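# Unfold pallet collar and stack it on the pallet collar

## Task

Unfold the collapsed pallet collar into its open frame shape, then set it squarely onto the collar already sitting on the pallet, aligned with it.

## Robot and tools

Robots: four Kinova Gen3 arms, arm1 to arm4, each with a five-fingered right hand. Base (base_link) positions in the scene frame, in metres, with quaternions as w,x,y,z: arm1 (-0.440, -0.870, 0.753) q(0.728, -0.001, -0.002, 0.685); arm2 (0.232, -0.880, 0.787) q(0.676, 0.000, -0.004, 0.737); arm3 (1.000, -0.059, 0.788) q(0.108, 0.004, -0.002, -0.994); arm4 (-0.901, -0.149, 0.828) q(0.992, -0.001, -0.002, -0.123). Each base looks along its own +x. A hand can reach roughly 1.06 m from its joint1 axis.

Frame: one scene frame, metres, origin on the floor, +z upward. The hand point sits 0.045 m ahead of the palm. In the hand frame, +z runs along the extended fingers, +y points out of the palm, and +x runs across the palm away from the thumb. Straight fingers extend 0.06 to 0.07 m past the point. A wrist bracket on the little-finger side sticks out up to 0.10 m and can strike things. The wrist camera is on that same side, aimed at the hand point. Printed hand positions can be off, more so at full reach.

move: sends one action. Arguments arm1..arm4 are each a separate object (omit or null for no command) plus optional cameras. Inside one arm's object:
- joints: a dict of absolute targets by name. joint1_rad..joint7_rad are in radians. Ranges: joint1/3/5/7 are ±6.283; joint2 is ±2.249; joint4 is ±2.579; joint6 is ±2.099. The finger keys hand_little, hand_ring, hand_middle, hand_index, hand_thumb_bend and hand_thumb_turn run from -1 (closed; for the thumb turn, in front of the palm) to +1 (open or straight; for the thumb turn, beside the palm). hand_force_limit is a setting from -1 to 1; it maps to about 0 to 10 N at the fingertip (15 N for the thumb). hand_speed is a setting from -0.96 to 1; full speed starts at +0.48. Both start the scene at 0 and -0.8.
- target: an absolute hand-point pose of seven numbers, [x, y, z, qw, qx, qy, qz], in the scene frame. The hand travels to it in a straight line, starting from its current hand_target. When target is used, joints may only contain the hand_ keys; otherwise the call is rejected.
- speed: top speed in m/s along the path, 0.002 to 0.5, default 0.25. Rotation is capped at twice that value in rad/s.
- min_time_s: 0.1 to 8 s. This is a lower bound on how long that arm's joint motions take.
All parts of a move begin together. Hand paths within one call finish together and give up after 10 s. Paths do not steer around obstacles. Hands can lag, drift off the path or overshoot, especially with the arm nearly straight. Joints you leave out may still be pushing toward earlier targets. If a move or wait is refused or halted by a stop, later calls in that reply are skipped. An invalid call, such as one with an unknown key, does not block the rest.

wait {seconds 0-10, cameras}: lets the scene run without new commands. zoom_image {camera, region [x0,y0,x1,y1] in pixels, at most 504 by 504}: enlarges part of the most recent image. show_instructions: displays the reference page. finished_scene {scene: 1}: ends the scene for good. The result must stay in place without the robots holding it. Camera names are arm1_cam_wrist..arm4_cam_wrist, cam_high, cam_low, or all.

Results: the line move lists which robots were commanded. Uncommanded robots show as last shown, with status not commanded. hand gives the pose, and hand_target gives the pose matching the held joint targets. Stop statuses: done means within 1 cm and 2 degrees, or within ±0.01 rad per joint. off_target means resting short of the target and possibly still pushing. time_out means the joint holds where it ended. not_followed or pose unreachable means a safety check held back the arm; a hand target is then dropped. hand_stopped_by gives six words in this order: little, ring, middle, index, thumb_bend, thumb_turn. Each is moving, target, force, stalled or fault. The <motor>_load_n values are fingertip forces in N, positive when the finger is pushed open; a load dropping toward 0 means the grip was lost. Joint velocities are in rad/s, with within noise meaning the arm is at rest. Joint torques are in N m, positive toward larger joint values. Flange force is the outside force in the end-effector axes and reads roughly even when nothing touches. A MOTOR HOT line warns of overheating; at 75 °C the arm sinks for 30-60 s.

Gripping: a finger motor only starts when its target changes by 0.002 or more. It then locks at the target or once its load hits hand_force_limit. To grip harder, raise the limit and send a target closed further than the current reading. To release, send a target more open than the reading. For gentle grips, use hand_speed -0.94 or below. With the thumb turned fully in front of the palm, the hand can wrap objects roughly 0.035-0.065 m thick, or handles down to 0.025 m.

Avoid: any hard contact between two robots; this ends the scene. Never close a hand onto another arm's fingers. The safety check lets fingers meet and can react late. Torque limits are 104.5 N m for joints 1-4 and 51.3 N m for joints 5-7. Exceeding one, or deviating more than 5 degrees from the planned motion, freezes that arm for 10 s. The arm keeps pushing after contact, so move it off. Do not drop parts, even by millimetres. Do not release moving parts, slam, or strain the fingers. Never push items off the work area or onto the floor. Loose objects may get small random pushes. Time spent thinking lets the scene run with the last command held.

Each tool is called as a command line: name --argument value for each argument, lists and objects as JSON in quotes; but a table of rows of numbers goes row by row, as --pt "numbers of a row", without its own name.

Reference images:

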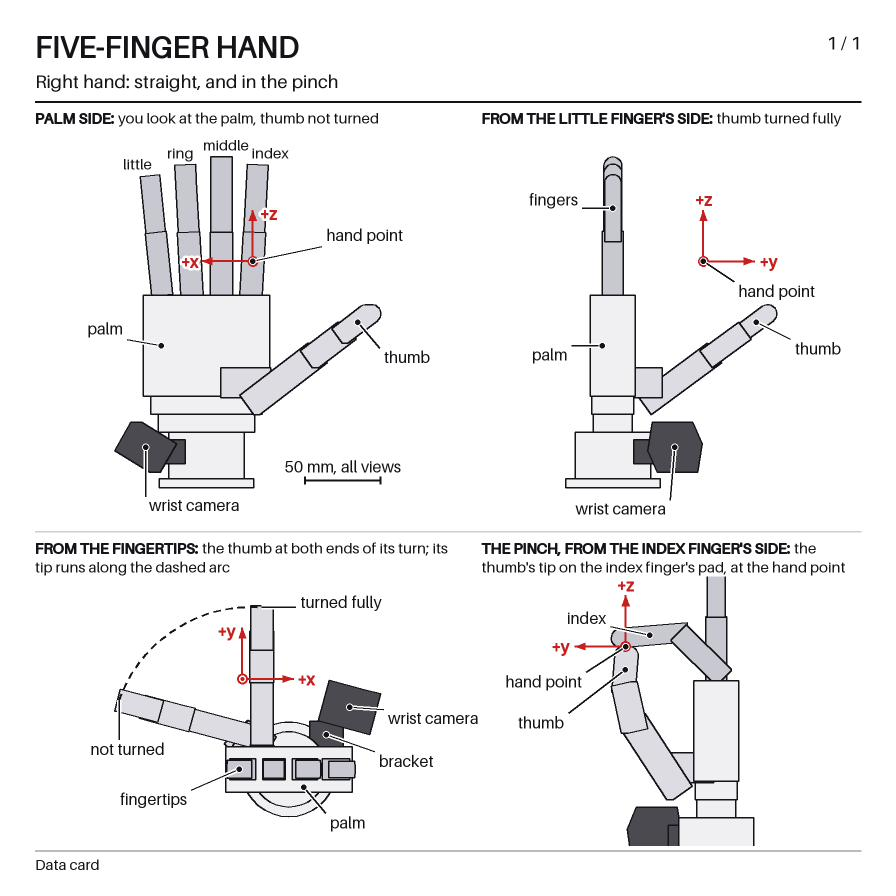

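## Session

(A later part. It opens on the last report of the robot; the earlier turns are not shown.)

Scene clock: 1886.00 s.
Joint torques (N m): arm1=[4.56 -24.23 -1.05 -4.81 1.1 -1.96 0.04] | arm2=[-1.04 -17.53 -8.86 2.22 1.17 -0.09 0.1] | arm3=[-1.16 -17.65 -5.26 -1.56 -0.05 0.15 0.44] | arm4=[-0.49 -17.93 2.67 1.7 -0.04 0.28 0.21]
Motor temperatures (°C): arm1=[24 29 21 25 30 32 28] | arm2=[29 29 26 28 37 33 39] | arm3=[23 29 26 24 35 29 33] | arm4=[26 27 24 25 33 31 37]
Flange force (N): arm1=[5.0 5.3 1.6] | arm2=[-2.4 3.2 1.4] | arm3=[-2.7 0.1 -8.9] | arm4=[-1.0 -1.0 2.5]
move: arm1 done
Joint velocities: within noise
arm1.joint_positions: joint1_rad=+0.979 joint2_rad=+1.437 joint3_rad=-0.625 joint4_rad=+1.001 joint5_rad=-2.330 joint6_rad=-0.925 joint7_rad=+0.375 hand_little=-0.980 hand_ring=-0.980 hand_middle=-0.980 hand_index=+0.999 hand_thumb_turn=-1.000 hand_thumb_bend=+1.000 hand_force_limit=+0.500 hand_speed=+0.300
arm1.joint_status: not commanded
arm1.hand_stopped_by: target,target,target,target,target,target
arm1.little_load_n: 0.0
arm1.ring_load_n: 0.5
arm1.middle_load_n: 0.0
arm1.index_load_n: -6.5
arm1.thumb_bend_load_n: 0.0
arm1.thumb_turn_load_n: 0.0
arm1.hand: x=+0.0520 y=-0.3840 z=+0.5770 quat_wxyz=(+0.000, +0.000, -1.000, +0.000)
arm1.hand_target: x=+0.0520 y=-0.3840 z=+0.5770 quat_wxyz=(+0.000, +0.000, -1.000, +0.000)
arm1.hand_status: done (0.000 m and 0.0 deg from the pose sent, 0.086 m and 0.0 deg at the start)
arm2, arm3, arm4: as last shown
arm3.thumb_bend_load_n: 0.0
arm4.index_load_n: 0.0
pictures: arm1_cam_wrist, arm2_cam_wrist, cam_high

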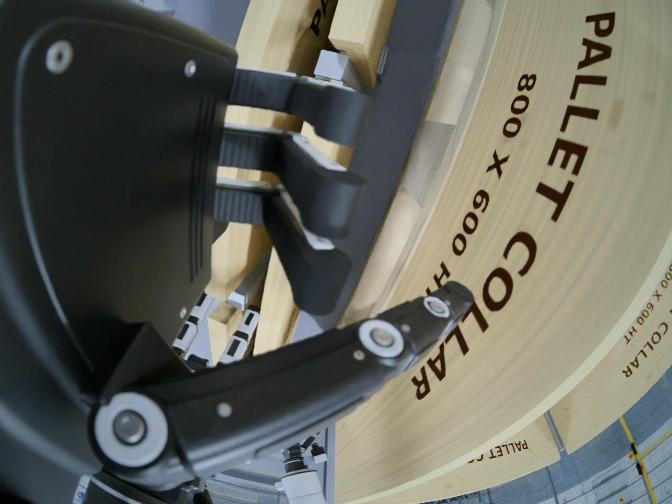

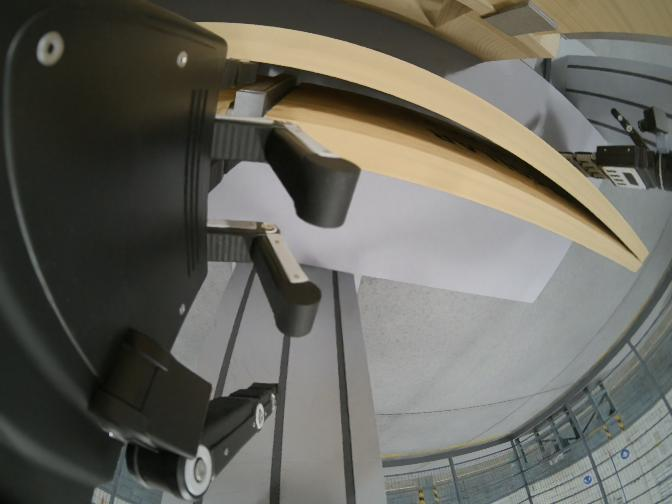

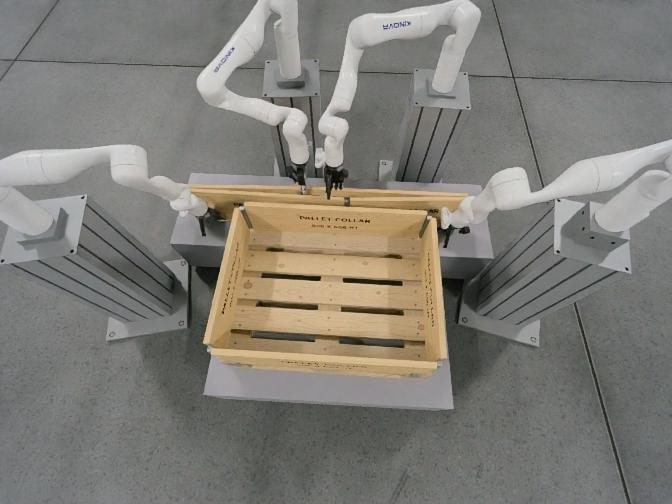

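move --arm1 '{"joints": {"hand_little": 1, "hand_ring": 1, "hand_middle": 1, "hand_speed": -0.6, "hand_force_limit": 0.3}}' --cameras '["arm1_cam_wrist", "cam_high"]'

zoom_image --camera "arm1_cam_wrist" --region '[190, 0, 390, 250]'

Scene clock: 1891.60 s.
Joint torques (N m): arm1=[8.33 -14.04 5.23 -0.07 1.97 -5.76 0.01] | arm2=[-0.59 -21.09 -11.51 0 3.67 -0.89 0.13] | arm3=[-1.96 -17.46 -6.31 -2.09 -0.08 -0.06 0.46] | arm4=[-0.43 -17.9 2.63 1.72 -0.02 0.23 0.23]
Motor temperatures (°C): arm1=[24 29 21 25 30 32 28] | arm2=[29 29 26 28 37 32 39] | arm3=[23 29 26 24 35 29 33] | arm4=[26 27 24 25 33 31 37]
Flange force (N): arm1=[4.0 14.5 -9.9] | arm2=[-10.0 3.6 2.3] | arm3=[-3.2 1.6 -11.5] | arm4=[-1.1 -0.8 2.4]
move: arm1 off_target
Joint velocities: within noise
arm1.joint_positions: joint1_rad=+0.979 joint2_rad=+1.437 joint3_rad=-0.625 joint4_rad=+1.001 joint5_rad=-2.330 joint6_rad=-0.925 joint7_rad=+0.375 hand_little=+1.000 hand_ring=+0.999 hand_middle=+0.593 hand_index=+0.999 hand_thumb_turn=-1.000 hand_thumb_bend=+1.000 hand_force_limit=+0.300 hand_speed=-0.600
arm1.joint_status: hand_middle off_target (ended at +0.593, target +1.000); the others done
arm1.hand_stopped_by: target,target,stalled,target,target,target
arm1.little_load_n: 0.0
arm1.ring_load_n: -5.5
arm1.middle_load_n: -13.5
arm1.index_load_n: -7.0
arm1.thumb_bend_load_n: 0.0
arm1.thumb_turn_load_n: 0.0
arm1.hand: x=+0.0520 y=-0.3840 z=+0.5770 quat_wxyz=(+0.000, +0.000, -1.000, +0.000)
arm1.hand_target: x=+0.0520 y=-0.3840 z=+0.5770 quat_wxyz=(+0.000, +0.000, -1.000, +0.000)
arm1.hand_status: not commanded
arm2: as last shown
arm3.joint_positions: joint1_rad=-0.026 joint2_rad=+1.702 joint3_rad=-0.342 joint4_rad=+1.363 joint5_rad=-0.131 joint6_rad=-0.005 joint7_rad=+1.520 hand_little=+1.000 hand_ring=+1.000 hand_middle=+1.000 hand_index=+1.000 hand_thumb_turn=-1.000 hand_thumb_bend=+0.934 hand_force_limit=+0.000 hand_speed=+0.300
arm3.joint_status: not commanded
arm3.hand_stopped_by: target,target,target,target,target,target
arm3.little_load_n: 0.0
arm3.ring_load_n: 0.0
arm3.middle_load_n: -4.0
arm3.index_load_n: 0.0
arm3.thumb_bend_load_n: 0.0
arm3.thumb_turn_load_n: 0.0
arm3.hand: x=+0.6200 y=-0.2960 z=+0.3920 quat_wxyz=(+0.000, +0.000, -0.985, +0.174)
arm3.hand_target: x=+0.6200 y=-0.2960 z=+0.3920 quat_wxyz=(+0.000, +0.000, -0.985, +0.174)
arm3.hand_status: not commanded
arm4.joint_positions: joint1_rad=-0.363 joint2_rad=+1.842 joint3_rad=+0.375 joint4_rad=+1.417 joint5_rad=+0.371 joint6_rad=-0.063 joint7_rad=-2.147 hand_little=+1.000 hand_ring=+1.000 hand_middle=+1.000 hand_index=+1.000 hand_thumb_turn=-1.000 hand_thumb_bend=+1.000 hand_force_limit=+0.000 hand_speed=+0.300
arm4.joint_status: not commanded
arm4.hand_stopped_by: target,target,target,target,target,target
arm4.little_load_n: 0.0
arm4.ring_load_n: 0.0
arm4.middle_load_n: 0.0
arm4.index_load_n: -0.5
arm4.thumb_bend_load_n: 0.0
arm4.thumb_turn_load_n: 0.0
arm4.hand: x=-0.4800 y=-0.2960 z=+0.3920 quat_wxyz=(+0.000, +0.000, -0.985, +0.174)
arm4.hand_target: x=-0.4800 y=-0.2960 z=+0.3920 quat_wxyz=(+0.000, +0.000, -0.985, +0.174)
arm4.hand_status: not commanded

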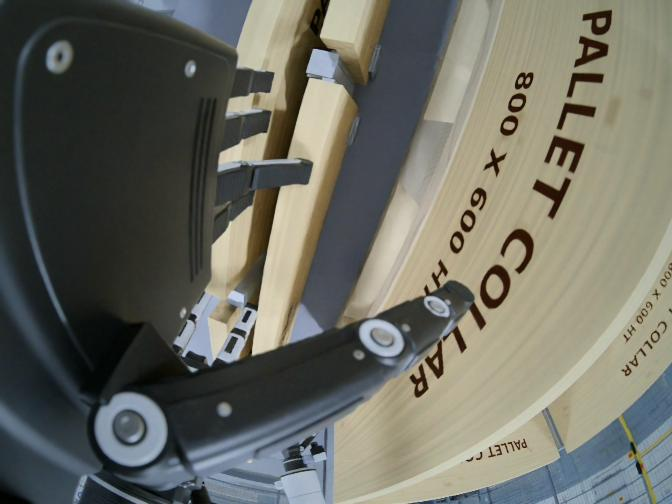

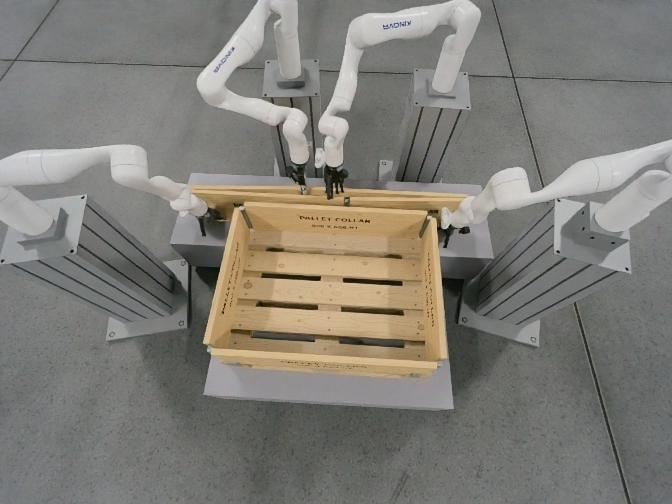

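Scaled by 2.016 from the camera's image (finer frame: 960x720).

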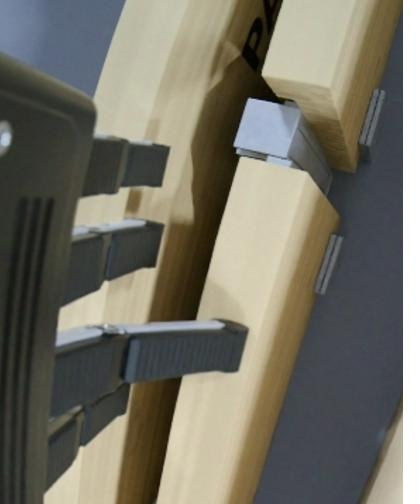

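move --arm1 '{"joints": {"hand_middle": -0.1, "hand_speed": 0.0}}'

move --arm1 '{"target": [0.052, -0.388, 0.580, 0.0, 0.0, 1.0, 0.0], "speed": 0.03}'

move --arm1 '{"joints": {"hand_middle": 1, "hand_speed": -0.6}}' --cameras '["arm1_cam_wrist", "arm2_cam_wrist"]'

zoom_image --camera "arm1_cam_wrist" --region '[190, 0, 390, 250]'

Scene clock: 1898.23 s.
Joint torques (N m): arm1=[2.96 -24.76 -2.59 -3.71 0.3 -2.23 0.12] | arm2=[-1.1 -17.16 -8.82 2.4 1.1 -0.11 0.18] | arm3=[-1.85 -17.86 -6.35 -1.74 -0.08 0.12 0.47] | arm4=[-0.41 -17.88 2.68 1.7 -0.04 0.29 0.23]
Motor temperatures (°C): arm1=[24 29 21 25 30 32 28] | arm2=[29 29 26 28 37 32 39] | arm3=[23 29 26 24 35 29 33] | arm4=[26 27 24 25 33 31 37]
Flange force (N): arm1=[1.5 5.3 4.5] | arm2=[-2.0 3.2 1.1] | arm3=[-2.6 1.6 -9.5] | arm4=[-0.9 -0.8 2.3]
move: arm1 done
Joint velocities: within noise
arm1.joint_positions: joint1_rad=+0.979 joint2_rad=+1.437 joint3_rad=-0.625 joint4_rad=+1.001 joint5_rad=-2.330 joint6_rad=-0.925 joint7_rad=+0.375 hand_little=+1.000 hand_ring=+0.999 hand_middle=-0.100 hand_index=+0.999 hand_thumb_turn=-1.000 hand_thumb_bend=+1.000 hand_force_limit=+0.300 hand_speed=+0.000
arm1.joint_status: all done
arm1.hand_stopped_by: target,target,target,target,target,target
arm1.little_load_n: 0.0
arm1.ring_load_n: -2.0
arm1.middle_load_n: 0.0
arm1.index_load_n: -4.5
arm1.thumb_bend_load_n: 0.0
arm1.thumb_turn_load_n: 0.0
arm1.hand: x=+0.0520 y=-0.3840 z=+0.5770 quat_wxyz=(+0.000, +0.000, -1.000, +0.000)
arm1.hand_target: x=+0.0520 y=-0.3840 z=+0.5770 quat_wxyz=(+0.000, +0.000, -1.000, +0.000)
arm1.hand_status: not commanded
arm2, arm3, arm4: as last shown
arm3.joint_positions: joint1_rad=-0.026 joint2_rad=+1.701 joint3_rad=-0.342 joint4_rad=+1.363 joint5_rad=-0.131 joint6_rad=-0.005 joint7_rad=+1.520 hand_little=+1.000 hand_ring=+1.000 hand_middle=+1.000 hand_index=+1.000 hand_thumb_turn=-1.000 hand_thumb_bend=+0.934 hand_force_limit=+0.000 hand_speed=+0.300
arm4.index_load_n: 0.0
pictures: none

Scene clock: 1899.20 s.
Joint torques (N m): arm1=[4.1 -24.37 -1.36 -3.18 0.54 -3.11 0.08] | arm2=[-0.91 -17.48 -8.75 1.42 1.68 -0.18 0.07] | arm3=[-2.1 -16.92 -6.26 -1.88 -0.07 0.04 0.46] | arm4=[-0.42 -17.88 2.66 1.76 -0.02 0.25 0.2]
Motor temperatures (°C): arm1=[24 29 21 25 30 32 28] | arm2=[29 29 26 28 37 32 39] | arm3=[23 29 26 24 35 29 33] | arm4=[26 27 24 25 33 31 37]
Flange force (N): arm1=[1.2 8.0 5.1] | arm2=[-4.2 3.4 -0.8] | arm3=[-2.9 1.5 -12.3] | arm4=[-1.2 -0.8 2.5]
move: arm1 done
Joint velocities: within noise
arm1.joint_positions: joint1_rad=+0.987 joint2_rad=+1.427 joint3_rad=-0.625 joint4_rad=+1.020 joint5_rad=-2.329 joint6_rad=-0.919 joint7_rad=+0.372 hand_little=+1.000 hand_ring=+0.999 hand_middle=-0.100 hand_index=+0.999 hand_thumb_turn=-1.000 hand_thumb_bend=+1.000 hand_force_limit=+0.300 hand_speed=+0.000
arm1.joint_status: not commanded
arm1.hand_stopped_by: target,target,target,target,target,target
arm1.little_load_n: 0.0
arm1.ring_load_n: -4.0
arm1.middle_load_n: 0.0
arm1.index_load_n: -6.0
arm1.thumb_bend_load_n: 0.0
arm1.thumb_turn_load_n: 0.0
arm1.hand: x=+0.0520 y=-0.3880 z=+0.5800 quat_wxyz=(+0.000, +0.000, -1.000, +0.000)
arm1.hand_target: x=+0.0520 y=-0.3880 z=+0.5800 quat_wxyz=(+0.000, +0.000, -1.000, +0.000)
arm1.hand_status: done (0.000 m and 0.0 deg from the pose sent, 0.005 m and 0.0 deg at the start)
arm2, arm3, arm4: as last shown
arm2.ring_load_n: 0.5
arm2.index_load_n: 0.5
arm3.joint_positions: joint1_rad=-0.026 joint2_rad=+1.702 joint3_rad=-0.342 joint4_rad=+1.363 joint5_rad=-0.131 joint6_rad=-0.005 joint7_rad=+1.520 hand_little=+1.000 hand_ring=+1.000 hand_middle=+1.000 hand_index=+1.000 hand_thumb_turn=-1.000 hand_thumb_bend=+0.934 hand_force_limit=+0.000 hand_speed=+0.300
arm3.middle_load_n: -3.5
pictures: none

Scene clock: 1900.67 s.
Joint torques (N m): arm1=[3.4 -21.67 -1.42 -1.78 0.11 -3.46 0.15] | arm2=[-0.91 -18.06 -9.21 1.5 1.8 -0.31 0.16] | arm3=[-2.01 -17.17 -6.23 -1.68 -0.05 0.15 0.46] | arm4=[-0.45 -17.93 2.72 1.73 0.01 0.24 0.17]
Motor temperatures (°C): arm1=[24 29 21 25 30 32 28] | arm2=[29 29 26 28 37 32 39] | arm3=[23 29 26 24 35 29 33] | arm4=[26 27 24 25 33 31 37]
Flange force (N): arm1=[0.0 7.7 2.0] | arm2=[-4.6 3.2 0.4] | arm3=[-2.6 1.4 -11.1] | arm4=[-1.2 -0.8 2.6]
move: arm1 done
Joint velocities: within noise
arm1.joint_positions: joint1_rad=+0.987 joint2_rad=+1.427 joint3_rad=-0.625 joint4_rad=+1.020 joint5_rad=-2.329 joint6_rad=-0.919 joint7_rad=+0.372 hand_little=+1.000 hand_ring=+0.999 hand_middle=+0.997 hand_index=+1.000 hand_thumb_turn=-1.000 hand_thumb_bend=+1.000 hand_force_limit=+0.300 hand_speed=-0.600
arm1.joint_status: all done
arm1.hand_stopped_by: target,target,target,target,target,target
arm1.little_load_n: 0.0
arm1.ring_load_n: 0.0
arm1.middle_load_n: -8.0
arm1.index_load_n: -2.0
arm1.thumb_bend_load_n: 0.0
arm1.thumb_turn_load_n: 0.0
arm1.hand: x=+0.0520 y=-0.3880 z=+0.5800 quat_wxyz=(+0.000, +0.000, -1.000, +0.000)
arm1.hand_target: x=+0.0520 y=-0.3880 z=+0.5800 quat_wxyz=(+0.000, +0.000, -1.000, +0.000)
arm1.hand_status: not commanded
arm2, arm3, arm4: as last shown
arm2.ring_load_n: 0.0
arm2.index_load_n: 0.0

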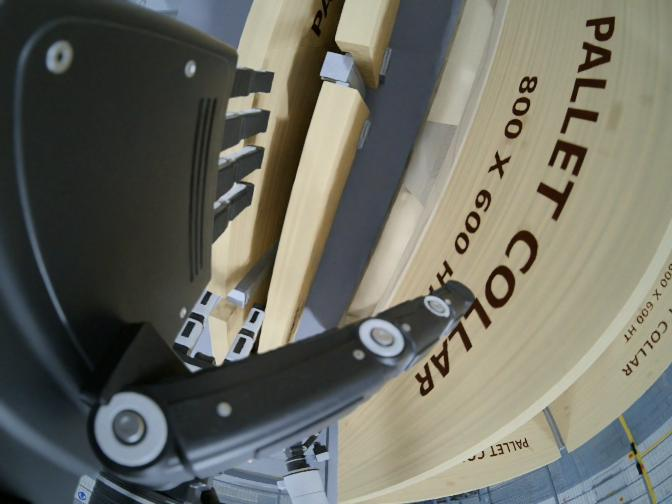

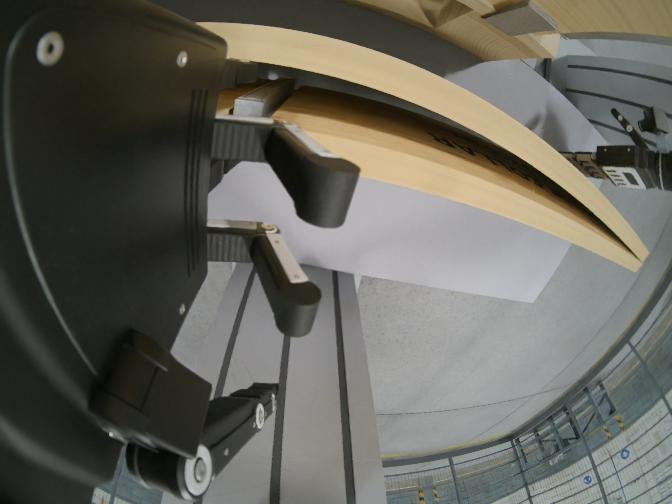

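Scaled by 2.016 from the camera's image (finer frame: 960x720).

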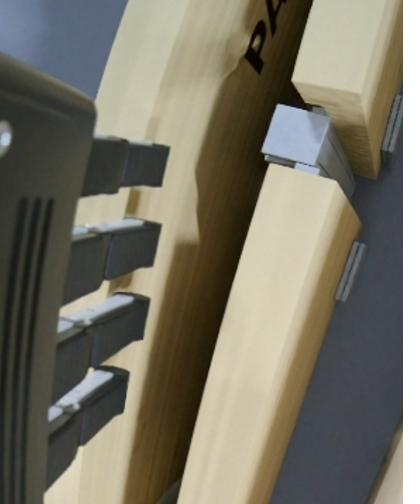

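move --arm1 '{"target": [0.052, -0.382, 0.555, 0.0, 0.0, 1.0, 0.0], "speed": 0.04}'

move --arm1 '{"target": [0.052, -0.378, 0.530, 0.0, 0.0, 1.0, 0.0], "speed": 0.04}' --cameras '["arm1_cam_wrist", "arm2_cam_wrist"]'

Scene clock: 1906.00 s.
Joint torques (N m): arm1=[3.91 -21.44 -0.73 -3.08 0.77 -2.44 0.13] | arm2=[-1.01 -17.5 -9.02 2.17 1.3 -0.12 0.16] | arm3=[-1.68 -18.01 -6.22 -1.76 -0.07 0.12 0.45] | arm4=[-0.44 -17.89 2.66 1.74 -0.04 0.25 0.23]
Motor temperatures (°C): arm1=[24 29 21 25 30 32 28] | arm2=[29 29 26 28 37 32 39] | arm3=[23 29 26 24 35 29 33] | arm4=[26 27 24 25 33 31 37]
Flange force (N): arm1=[3.0 6.1 -1.5] | arm2=[-2.6 3.2 1.3] | arm3=[-2.7 1.4 -9.1] | arm4=[-1.1 -0.8 2.5]
move: arm1 done
Joint velocities: within noise
arm1.joint_positions: joint1_rad=+0.967 joint2_rad=+1.482 joint3_rad=-0.619 joint4_rad=+0.964 joint5_rad=-2.323 joint6_rad=-0.911 joint7_rad=+0.381 hand_little=+1.000 hand_ring=+0.999 hand_middle=+0.998 hand_index=+1.000 hand_thumb_turn=-1.000 hand_thumb_bend=+1.000 hand_force_limit=+0.300 hand_speed=-0.600
arm1.joint_status: not commanded
arm1.hand_stopped_by: target,target,target,target,target,target
arm1.little_load_n: 0.0
arm1.ring_load_n: 0.0
arm1.middle_load_n: -6.5
arm1.index_load_n: -1.0
arm1.thumb_bend_load_n: 0.0
arm1.thumb_turn_load_n: 0.0
arm1.hand: x=+0.0520 y=-0.3820 z=+0.5550 quat_wxyz=(+0.000, +0.000, -1.000, +0.000)
arm1.hand_target: x=+0.0520 y=-0.3820 z=+0.5550 quat_wxyz=(+0.000, +0.000, -1.000, +0.000)
arm1.hand_status: done (0.000 m and 0.0 deg from the pose sent, 0.026 m and 0.0 deg at the start)
arm2, arm3, arm4: as last shown
arm4.ring_load_n: -0.5
pictures: none

Scene clock: 1907.13 s.
Joint torques (N m): arm1=[4.57 -20.49 -0.11 -2.64 0.83 -2.95 0.15] | arm2=[-1.18 -17.58 -9.14 2.17 1.31 -0.13 0.17] | arm3=[-1.68 -18 -6.2 -1.77 -0.06 0.1 0.46] | arm4=[-0.46 -17.93 2.68 1.77 -0.05 0.24 0.22]
Motor temperatures (°C): arm1=[24 29 21 25 30 32 28] | arm2=[29 29 26 28 37 32 39] | arm3=[23 29 26 24 35 29 33] | arm4=[26 27 24 25 33 31 37]
Flange force (N): arm1=[3.4 7.1 -2.4] | arm2=[-2.9 3.6 1.5] | arm3=[-2.7 1.4 -9.2] | arm4=[-1.3 -0.9 2.7]
move: arm1 done
Joint velocities: within noise
arm1.joint_positions: joint1_rad=+0.951 joint2_rad=+1.537 joint3_rad=-0.615 joint4_rad=+0.908 joint5_rad=-2.318 joint6_rad=-0.903 joint7_rad=+0.395 hand_little=+1.000 hand_ring=+0.999 hand_middle=+0.997 hand_index=+1.000 hand_thumb_turn=-1.000 hand_thumb_bend=+1.000 hand_force_limit=+0.300 hand_speed=-0.600
arm1.joint_status: not commanded
arm1.hand_stopped_by: target,target,target,target,target,target
arm1.little_load_n: 0.0
arm1.ring_load_n: 0.0
arm1.middle_load_n: -7.5
arm1.index_load_n: -2.0
arm1.thumb_bend_load_n: 0.0
arm1.thumb_turn_load_n: 0.0
arm1.hand: x=+0.0520 y=-0.3780 z=+0.5300 quat_wxyz=(+0.000, +0.000, -1.000, +0.000)
arm1.hand_target: x=+0.0520 y=-0.3780 z=+0.5300 quat_wxyz=(+0.000, +0.000, -1.000, +0.000)
arm1.hand_status: done (0.000 m and 0.0 deg from the pose sent, 0.025 m and 0.0 deg at the start)
arm2.joint_positions: joint1_rad=+0.636 joint2_rad=+1.847 joint3_rad=-1.303 joint4_rad=+1.767 joint5_rad=+1.893 joint6_rad=+1.371 joint7_rad=+0.283 hand_little=+1.000 hand_ring=-1.000 hand_middle=+1.000 hand_index=-1.000 hand_thumb_turn=+1.000 hand_thumb_bend=+1.000 hand_force_limit=+0.300 hand_speed=-0.200
arm2.joint_status: not commanded
arm2.hand_stopped_by: target,target,fault,target,target,target
arm2.little_load_n: 0.0
arm2.ring_load_n: 0.0
arm2.middle_load_n: 0.0
arm2.index_load_n: 0.0
arm2.thumb_bend_load_n: 0.0
arm2.thumb_turn_load_n: 0.0
arm2.hand: x=+0.2180 y=-0.4910 z=+0.5640 quat_wxyz=(+0.000, +0.707, +0.707, +0.000)
arm2.hand_target: x=+0.2180 y=-0.4910 z=+0.5640 quat_wxyz=(+0.000, +0.707, +0.707, +0.000)
arm2.hand_status: not commanded
arm3, arm4: as last shown
arm3.middle_load_n: -4.0
arm3.thumb_bend_load_n: -0.5
arm4.little_load_n: -0.5
arm4.ring_load_n: 0.0

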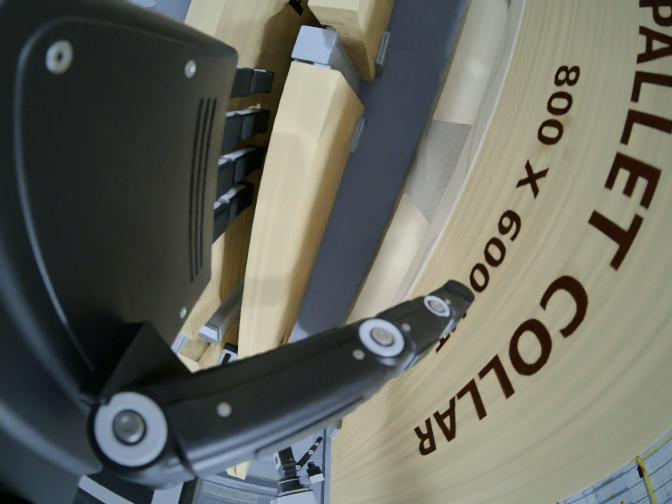

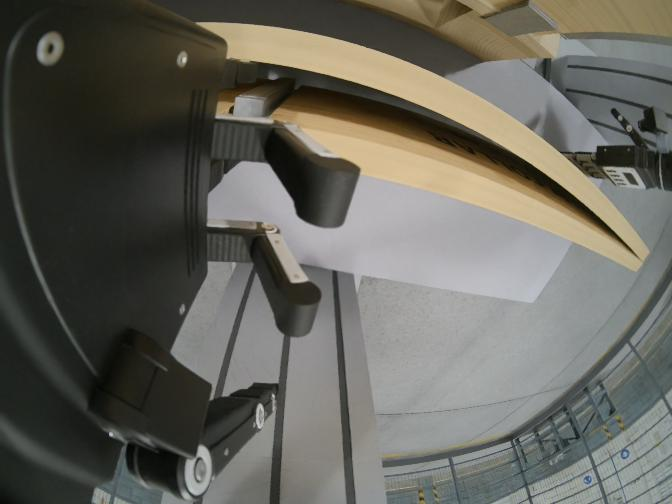

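move --arm1 '{"target": [0.052, -0.376, 0.508, 0.0, 0.0, 1.0, 0.0], "speed": 0.04}'

move --arm1 '{"target": [0.052, -0.390, 0.508, 0.0, 0.0, 1.0, 0.0], "speed": 0.04}' --cameras '["arm1_cam_wrist", "arm2_cam_wrist", "cam_high"]'

Scene clock: 1912.03 s.
Joint torques (N m): arm1=[6.13 -17.54 2.01 -1.26 1.11 -4.29 0.08] | arm2=[-1.02 -17.59 -8.82 1.62 1.63 -0.22 0.1] | arm3=[-1.88 -17.33 -6.08 -2.22 -0.08 -0.14 0.47] | arm4=[-0.41 -17.9 2.66 1.71 -0.03 0.26 0.2]
Motor temperatures (°C): arm1=[24 29 21 25 30 32 28] | arm2=[29 29 26 28 37 32 39] | arm3=[23 29 26 24 35 29 33] | arm4=[26 27 24 25 33 31 37]
Flange force (N): arm1=[2.6 11.0 -4.8] | arm2=[-3.8 3.5 -0.3] | arm3=[-3.4 1.4 -12.1] | arm4=[-1.0 -0.8 2.4]
move: arm1 done
Joint velocities: within noise
arm1.joint_positions: joint1_rad=+0.938 joint2_rad=+1.585 joint3_rad=-0.613 joint4_rad=+0.858 joint5_rad=-2.315 joint6_rad=-0.895 joint7_rad=+0.409 hand_little=+1.000 hand_ring=+0.999 hand_middle=+0.997 hand_index=+1.000 hand_thumb_turn=-1.000 hand_thumb_bend=+1.000 hand_force_limit=+0.300 hand_speed=-0.600
arm1.joint_status: not commanded
arm1.hand_stopped_by: target,target,target,target,target,target
arm1.little_load_n: 0.0
arm1.ring_load_n: -1.0
arm1.middle_load_n: -9.5
arm1.index_load_n: -3.5
arm1.thumb_bend_load_n: 0.0
arm1.thumb_turn_load_n: -0.5
arm1.hand: x=+0.0520 y=-0.3760 z=+0.5080 quat_wxyz=(+0.000, +0.000, -1.000, +0.000)
arm1.hand_target: x=+0.0520 y=-0.3760 z=+0.5080 quat_wxyz=(+0.000, +0.000, -1.000, +0.000)
arm1.hand_status: done (0.000 m and 0.0 deg from the pose sent, 0.022 m and 0.0 deg at the start)
arm2, arm3, arm4: as last shown
arm2.middle_load_n: 0.5
arm3.middle_load_n: -3.5
arm3.thumb_bend_load_n: 0.0
arm4.little_load_n: 0.0
pictures: none

Scene clock: 1913.00 s.
Joint torques (N m): arm1=[20.3 -14.75 15.96 4.61 4.1 -16.69 0.19] | arm2=[0.97 -25.71 -13.13 -8.41 10.91 -2.9 0.16] | arm3=[-2 -16.95 -6.12 -1.02 -0.06 0.5 0.47] | arm4=[-0.42 -17.87 2.66 1.76 -0.03 0.24 0.2]
Motor temperatures (°C): arm1=[24 29 21 25 30 32 28] | arm2=[29 29 26 28 37 32 39] | arm3=[23 29 26 24 35 29 33] | arm4=[26 27 24 25 33 31 37]
Flange force (N): arm1=[1.8 42.9 9.5] | arm2=[-31.6 3.7 -14.3] | arm3=[-1.7 1.1 -9.8] | arm4=[-1.2 -0.8 2.5]
move: arm1 done
Joint velocities: within noise
arm1.joint_positions: joint1_rad=+0.964 joint2_rad=+1.567 joint3_rad=-0.602 joint4_rad=+0.916 joint5_rad=-2.304 joint6_rad=-0.865 joint7_rad=+0.395 hand_little=+0.999 hand_ring=+0.998 hand_middle=+0.996 hand_index=+0.999 hand_thumb_turn=-1.000 hand_thumb_bend=+1.000 hand_force_limit=+0.300 hand_speed=-0.600
arm1.joint_status: not commanded
arm1.hand_stopped_by: target,target,target,target,target,target
arm1.little_load_n: -11.0
arm1.ring_load_n: -13.5
arm1.middle_load_n: -20.5
arm1.index_load_n: -11.5
arm1.thumb_bend_load_n: 0.0
arm1.thumb_turn_load_n: 0.0
arm1.hand: x=+0.0520 y=-0.3900 z=+0.5080 quat_wxyz=(+0.000, +0.000, -1.000, +0.000)
arm1.hand_target: x=+0.0520 y=-0.3900 z=+0.5080 quat_wxyz=(+0.000, +0.000, -1.000, +0.000)
arm1.hand_status: done (0.000 m and 0.0 deg from the pose sent, 0.014 m and 0.0 deg at the start)
arm2, arm3, arm4: as last shown
arm2.joint_positions: joint1_rad=+0.636 joint2_rad=+1.848 joint3_rad=-1.303 joint4_rad=+1.767 joint5_rad=+1.893 joint6_rad=+1.371 joint7_rad=+0.283 hand_little=+1.000 hand_ring=-1.000 hand_middle=+1.000 hand_index=-1.000 hand_thumb_turn=+1.000 hand_thumb_bend=+1.000 hand_force_limit=+0.300 hand_speed=-0.200
arm2.middle_load_n: 0.0
arm2.hand: x=+0.2179 y=-0.4912 z=+0.5639 quat_wxyz=(+0.000, +0.707, +0.707, +0.000)

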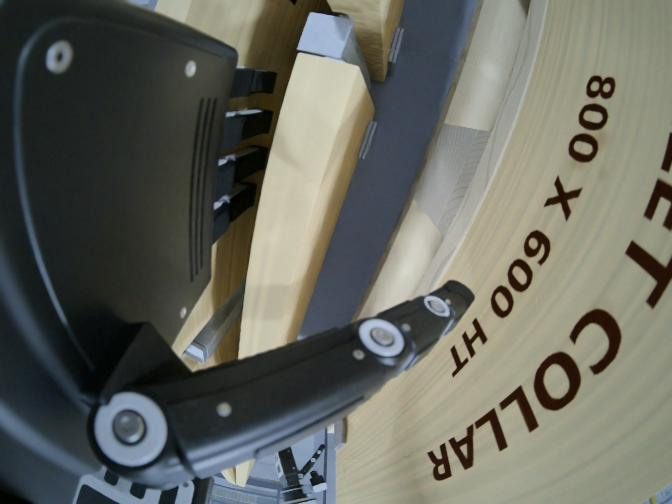

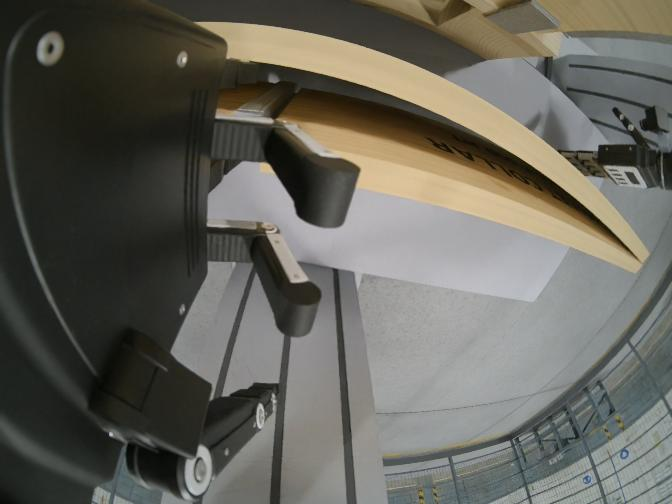

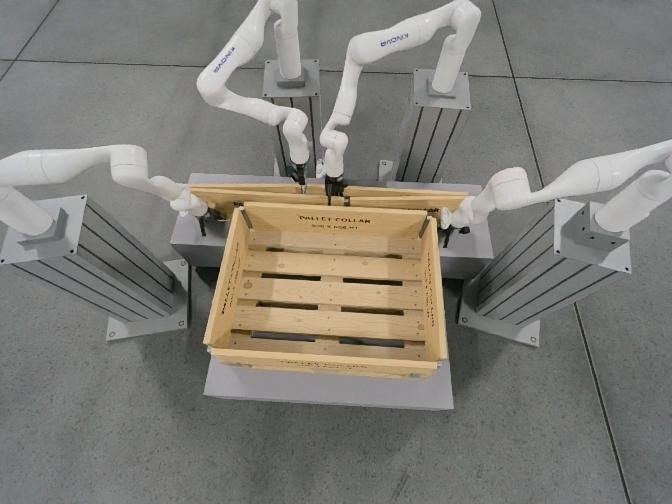

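move --arm1 '{"target": [0.052, -0.380, 0.508, 0.0, 0.0, 1.0, 0.0], "speed": 0.04}' --cameras '["arm1_cam_wrist", "arm2_cam_wrist", "cam_high", "cam_low"]'

zoom_image --camera "arm2_cam_wrist" --region '[190, 20, 400, 240]'

zoom_image --camera "arm1_cam_wrist" --region '[180, 0, 400, 220]'

Scene clock: 1941.77 s.
Joint torques (N m): arm1=[4.03 -20.35 -0.32 -2.2 0.62 -3.15 0.18] | arm2=[-0.9 -17.16 -8.47 2.26 1.03 0.16 0.05] | arm3=[-2 -18.24 -6.7 -1.78 -0.06 0.13 0.44] | arm4=[-0.41 -17.88 2.65 1.74 -0.03 0.28 0.22]
Motor temperatures (°C): arm1=[25 28 21 25 30 33 28] | arm2=[29 30 26 28 37 32 39] | arm3=[23 29 26 24 35 29 33] | arm4=[26 27 24 25 33 31 37]
Flange force (N): arm1=[2.6 6.8 -1.8] | arm2=[-1.6 3.0 1.0] | arm3=[-2.6 2.2 -9.0] | arm4=[-1.0 -0.8 2.4]
move: arm1 done
Joint velocities: within noise
arm1.joint_positions: joint1_rad=+0.946 joint2_rad=+1.580 joint3_rad=-0.610 joint4_rad=+0.875 joint5_rad=-2.312 joint6_rad=-0.887 joint7_rad=+0.405 hand_little=+1.000 hand_ring=+0.999 hand_middle=+0.997 hand_index=+1.000 hand_thumb_turn=-1.000 hand_thumb_bend=+1.000 hand_force_limit=+0.300 hand_speed=-0.600
arm1.joint_status: not commanded
arm1.hand_stopped_by: target,target,target,target,target,target
arm1.little_load_n: 0.0
arm1.ring_load_n: -0.5
arm1.middle_load_n: -7.5
arm1.index_load_n: -1.0
arm1.thumb_bend_load_n: -0.5
arm1.thumb_turn_load_n: 0.0
arm1.hand: x=+0.0520 y=-0.3800 z=+0.5079 quat_wxyz=(+0.000, +0.000, -1.000, +0.000)
arm1.hand_target: x=+0.0520 y=-0.3800 z=+0.5080 quat_wxyz=(+0.000, +0.000, -1.000, +0.000)
arm1.hand_status: done (0.000 m and 0.0 deg from the pose sent, 0.010 m and 0.0 deg at the start)
arm2: as last shown
arm2.joint_positions: joint1_rad=+0.636 joint2_rad=+1.847 joint3_rad=-1.303 joint4_rad=+1.767 joint5_rad=+1.893 joint6_rad=+1.371 joint7_rad=+0.283 hand_little=+1.000 hand_ring=-1.000 hand_middle=+1.000 hand_index=-1.000 hand_thumb_turn=+1.000 hand_thumb_bend=+1.000 hand_force_limit=+0.300 hand_speed=-0.200
arm2.thumb_bend_load_n: -0.5
arm2.hand: x=+0.2180 y=-0.4910 z=+0.5640 quat_wxyz=(+0.000, +0.707, +0.707, +0.000)
arm3.joint_positions: joint1_rad=-0.026 joint2_rad=+1.702 joint3_rad=-0.342 joint4_rad=+1.363 joint5_rad=-0.131 joint6_rad=-0.005 joint7_rad=+1.520 hand_little=+1.000 hand_ring=+1.000 hand_middle=+1.000 hand_index=+1.000 hand_thumb_turn=-1.000 hand_thumb_bend=+0.934 hand_force_limit=+0.000 hand_speed=+0.300
arm3.joint_status: not commanded
arm3.hand_stopped_by: target,target,target,target,target,target
arm3.little_load_n: 0.0
arm3.ring_load_n: -0.5
arm3.middle_load_n: -5.0
arm3.index_load_n: 0.0
arm3.thumb_bend_load_n: 0.0
arm3.thumb_turn_load_n: 0.0
arm3.hand: x=+0.6200 y=-0.2960 z=+0.3920 quat_wxyz=(+0.000, +0.000, -0.985, +0.174)
arm3.hand_target: x=+0.6200 y=-0.2960 z=+0.3920 quat_wxyz=(+0.000, +0.000, -0.985, +0.174)
arm3.hand_status: not commanded
arm4.joint_positions: joint1_rad=-0.363 joint2_rad=+1.842 joint3_rad=+0.375 joint4_rad=+1.417 joint5_rad=+0.371 joint6_rad=-0.063 joint7_rad=-2.147 hand_little=+1.000 hand_ring=+1.000 hand_middle=+1.000 hand_index=+1.000 hand_thumb_turn=-1.000 hand_thumb_bend=+1.000 hand_force_limit=+0.000 hand_speed=+0.300
arm4.joint_status: not commanded
arm4.hand_stopped_by: target,target,target,target,target,target
arm4.little_load_n: 0.0
arm4.ring_load_n: 0.0
arm4.middle_load_n: 0.0
arm4.index_load_n: 0.0
arm4.thumb_bend_load_n: 0.0
arm4.thumb_turn_load_n: 0.0
arm4.hand: x=-0.4800 y=-0.2960 z=+0.3920 quat_wxyz=(+0.000, +0.000, -0.985, +0.174)
arm4.hand_target: x=-0.4800 y=-0.2960 z=+0.3920 quat_wxyz=(+0.000, +0.000, -0.985, +0.174)
arm4.hand_status: not commanded

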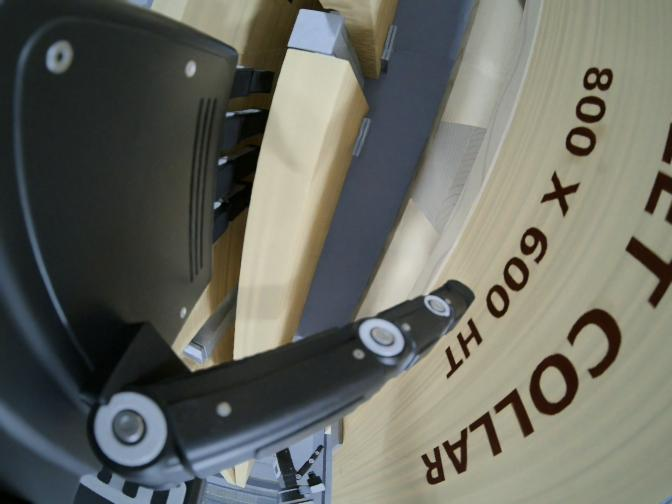

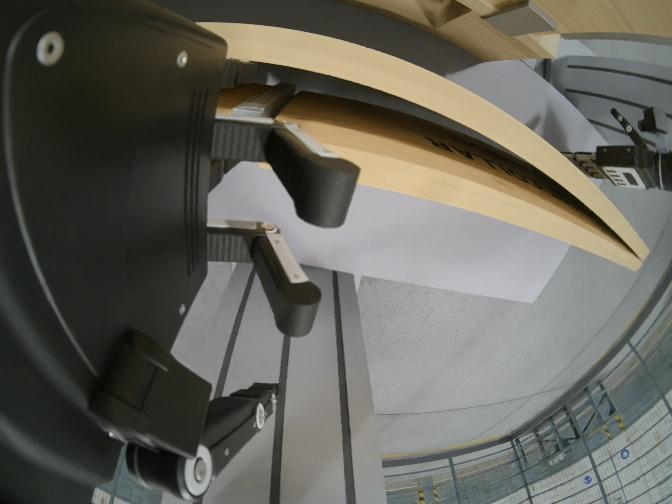

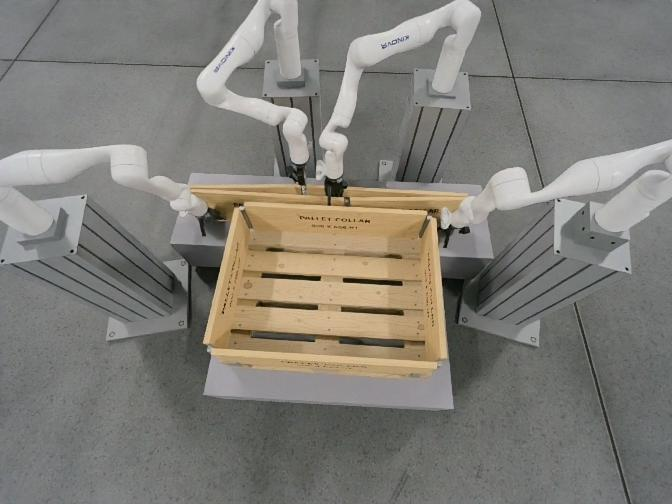

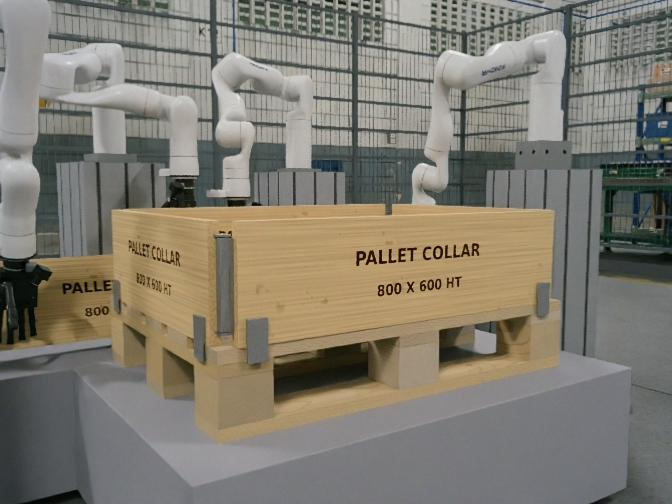

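Scaled by 2.291 from the camera's image (finer frame: 960x720).

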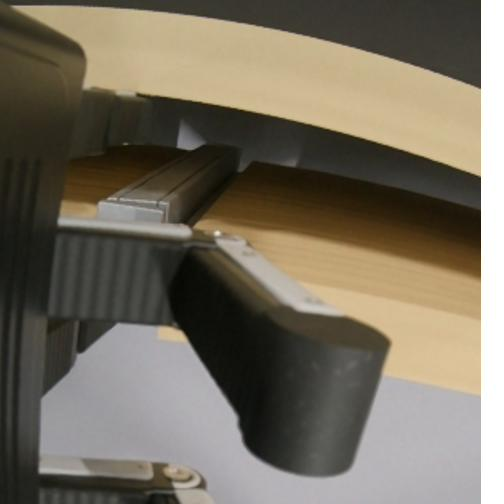

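Scaled by 2.291 from the camera's image (finer frame: 960x720).

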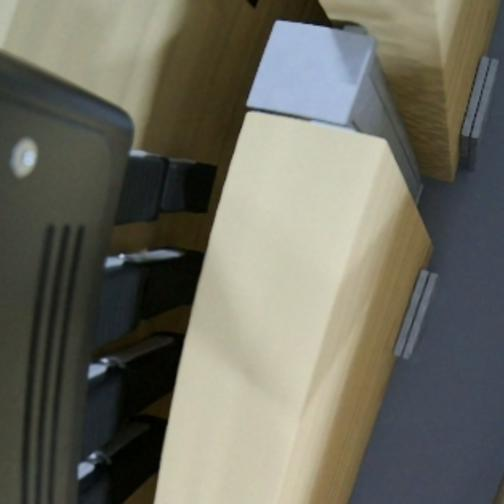

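move --arm2 '{"target": [0.218, -0.495, 0.65, 0.0, 0.7071, 0.7071, 0.0], "speed": 0.15}'

move --arm2 '{"target": [0.21, -0.495, 0.64, 0.0, 1.0, 0.0, 0.0], "speed": 0.2, "joints": {"hand_index": 1, "hand_ring": 1, "hand_speed": 0.2}}' --cameras '["arm2_cam_wrist", "cam_high"]'

zoom_image --camera "arm2_cam_wrist" --region '[190, 20, 400, 240]'

zoom_image --camera "cam_high" --region '[240, 160, 360, 220]'

Scene clock: 1956.63 s.
Joint torques (N m): arm1=[2.65 -23.02 -2.13 -3.32 0.36 -2.05 0.13] | arm2=[-1.35 -15.27 -7.62 2.13 -0.05 0.28 0.14] | arm3=[-0.58 -17.25 -4.32 -1.36 -0.05 0.19 0.48] | arm4=[-0.41 -17.84 2.63 1.73 -0.05 0.23 0.23]
Motor temperatures (°C): arm1=[25 28 21 25 30 33 28] | arm2=[29 30 26 28 37 32 39] | arm3=[23 29 26 24 35 29 33] | arm4=[26 27 24 25 33 31 37]
Flange force (N): arm1=[2.5 3.8 0.8] | arm2=[1.6 3.2 -0.7] | arm3=[-2.7 -1.4 -8.7] | arm4=[-1.2 -0.8 2.3]
move: arm2 done
Joint velocities: within noise
arm1, arm3, arm4: as last shown
arm1.joint_positions: joint1_rad=+0.945 joint2_rad=+1.580 joint3_rad=-0.610 joint4_rad=+0.875 joint5_rad=-2.312 joint6_rad=-0.887 joint7_rad=+0.404 hand_little=+1.000 hand_ring=+0.999 hand_middle=+0.997 hand_index=+1.000 hand_thumb_turn=-1.000 hand_thumb_bend=+1.000 hand_force_limit=+0.300 hand_speed=-0.600
arm1.ring_load_n: 0.0
arm1.middle_load_n: -7.0
arm1.thumb_bend_load_n: 0.0
arm1.hand: x=+0.0520 y=-0.3800 z=+0.5080 quat_wxyz=(+0.000, +0.000, -1.000, +0.000)
arm2.joint_positions: joint1_rad=+0.644 joint2_rad=+1.709 joint3_rad=-1.419 joint4_rad=+1.876 joint5_rad=+1.742 joint6_rad=+1.466 joint7_rad=+0.232 hand_little=+1.000 hand_ring=-1.000 hand_middle=+1.000 hand_index=-1.000 hand_thumb_turn=+1.000 hand_thumb_bend=+1.000 hand_force_limit=+0.300 hand_speed=-0.200
arm2.joint_status: not commanded
arm2.hand_stopped_by: target,target,fault,target,target,target
arm2.little_load_n: 0.0
arm2.ring_load_n: 0.0
arm2.middle_load_n: 0.0
arm2.index_load_n: 0.0
arm2.thumb_bend_load_n: 0.0
arm2.thumb_turn_load_n: 0.0
arm2.hand: x=+0.2180 y=-0.4950 z=+0.6500 quat_wxyz=(+0.000, +0.707, +0.707, +0.000)
arm2.hand_target: x=+0.2180 y=-0.4950 z=+0.6500 quat_wxyz=(+0.000, +0.707, +0.707, +0.000)
arm2.hand_status: done (0.000 m and 0.0 deg from the pose sent, 0.086 m and 0.0 deg at the start)
arm3.ring_load_n: 0.0
arm3.middle_load_n: 0.0
pictures: none

Scene clock: 1961.13 s.
Joint torques (N m): arm1=[2.65 -22.92 -2.03 -3.32 0.4 -2.05 0.21] | arm2=[-1.4 -15.67 -7.81 2.69 -0.08 0.12 0.16] | arm3=[-0.58 -17.23 -4.32 -1.37 -0.05 0.19 0.46] | arm4=[-0.44 -17.86 2.66 1.71 -0.05 0.22 0.2]
Motor temperatures (°C): arm1=[25 29 21 25 30 33 28] | arm2=[29 29 26 28 37 32 39] | arm3=[23 29 26 24 35 29 33] | arm4=[26 27 24 25 33 31 37]
Flange force (N): arm1=[2.7 3.6 0.5] | arm2=[3.2 -1.0 -0.5] | arm3=[-2.7 -1.4 -8.8] | arm4=[-1.2 -0.9 2.4]
move: arm2 done
Joint velocities: within noise
arm1, arm3, arm4: as last shown
arm1.joint_positions: joint1_rad=+0.946 joint2_rad=+1.580 joint3_rad=-0.610 joint4_rad=+0.875 joint5_rad=-2.312 joint6_rad=-0.887 joint7_rad=+0.404 hand_little=+1.000 hand_ring=+0.999 hand_middle=+0.997 hand_index=+1.000 hand_thumb_turn=-1.000 hand_thumb_bend=+1.000 hand_force_limit=+0.300 hand_speed=-0.600
arm2.joint_positions: joint1_rad=+0.827 joint2_rad=+1.806 joint3_rad=-1.509 joint4_rad=+1.788 joint5_rad=+1.806 joint6_rad=+1.561 joint7_rad=-1.057 hand_little=+1.000 hand_ring=+1.000 hand_middle=+1.000 hand_index=+1.000 hand_thumb_turn=+1.000 hand_thumb_bend=+1.000 hand_force_limit=+0.300 hand_speed=+0.200
arm2.joint_status: all done
arm2.hand_stopped_by: target,target,fault,target,target,target
arm2.little_load_n: 0.0
arm2.ring_load_n: 0.0
arm2.middle_load_n: 0.0
arm2.index_load_n: 0.0
arm2.thumb_bend_load_n: 0.0
arm2.thumb_turn_load_n: 0.0
arm2.hand: x=+0.2100 y=-0.4950 z=+0.6400 quat_wxyz=(+0.000, +1.000, +0.000, +0.000)
arm2.hand_target: x=+0.2100 y=-0.4950 z=+0.6400 quat_wxyz=(+0.000, +1.000, +0.000, +0.000)
arm2.hand_status: done (0.000 m and 0.0 deg from the pose sent, 0.013 m and 90.0 deg at the start)

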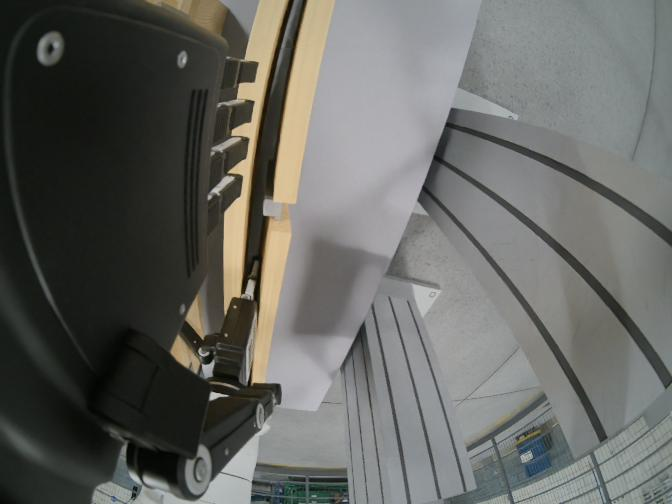

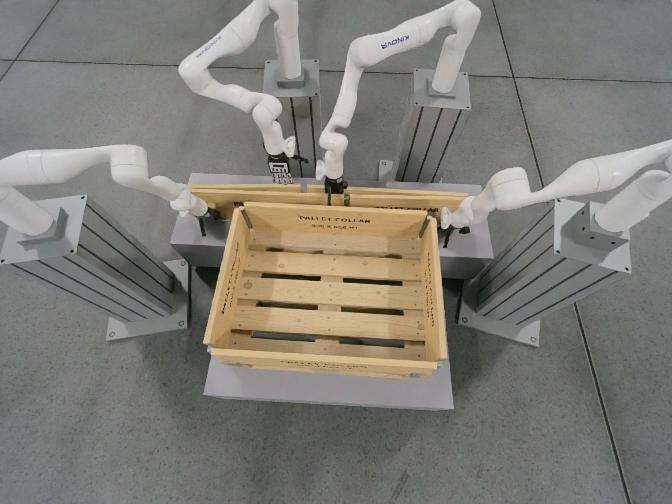

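Scaled by 2.291 from the camera's image (finer frame: 960x720).

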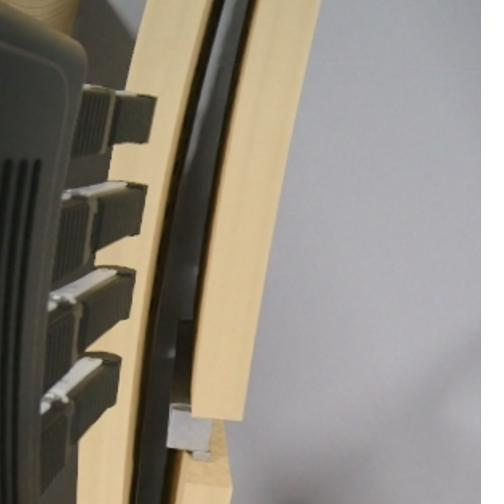

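Scaled by 4.200.

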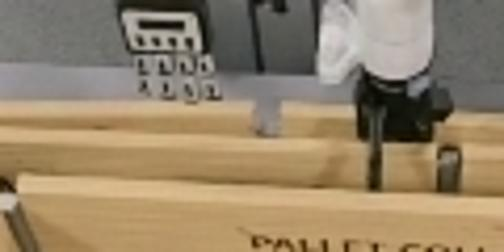

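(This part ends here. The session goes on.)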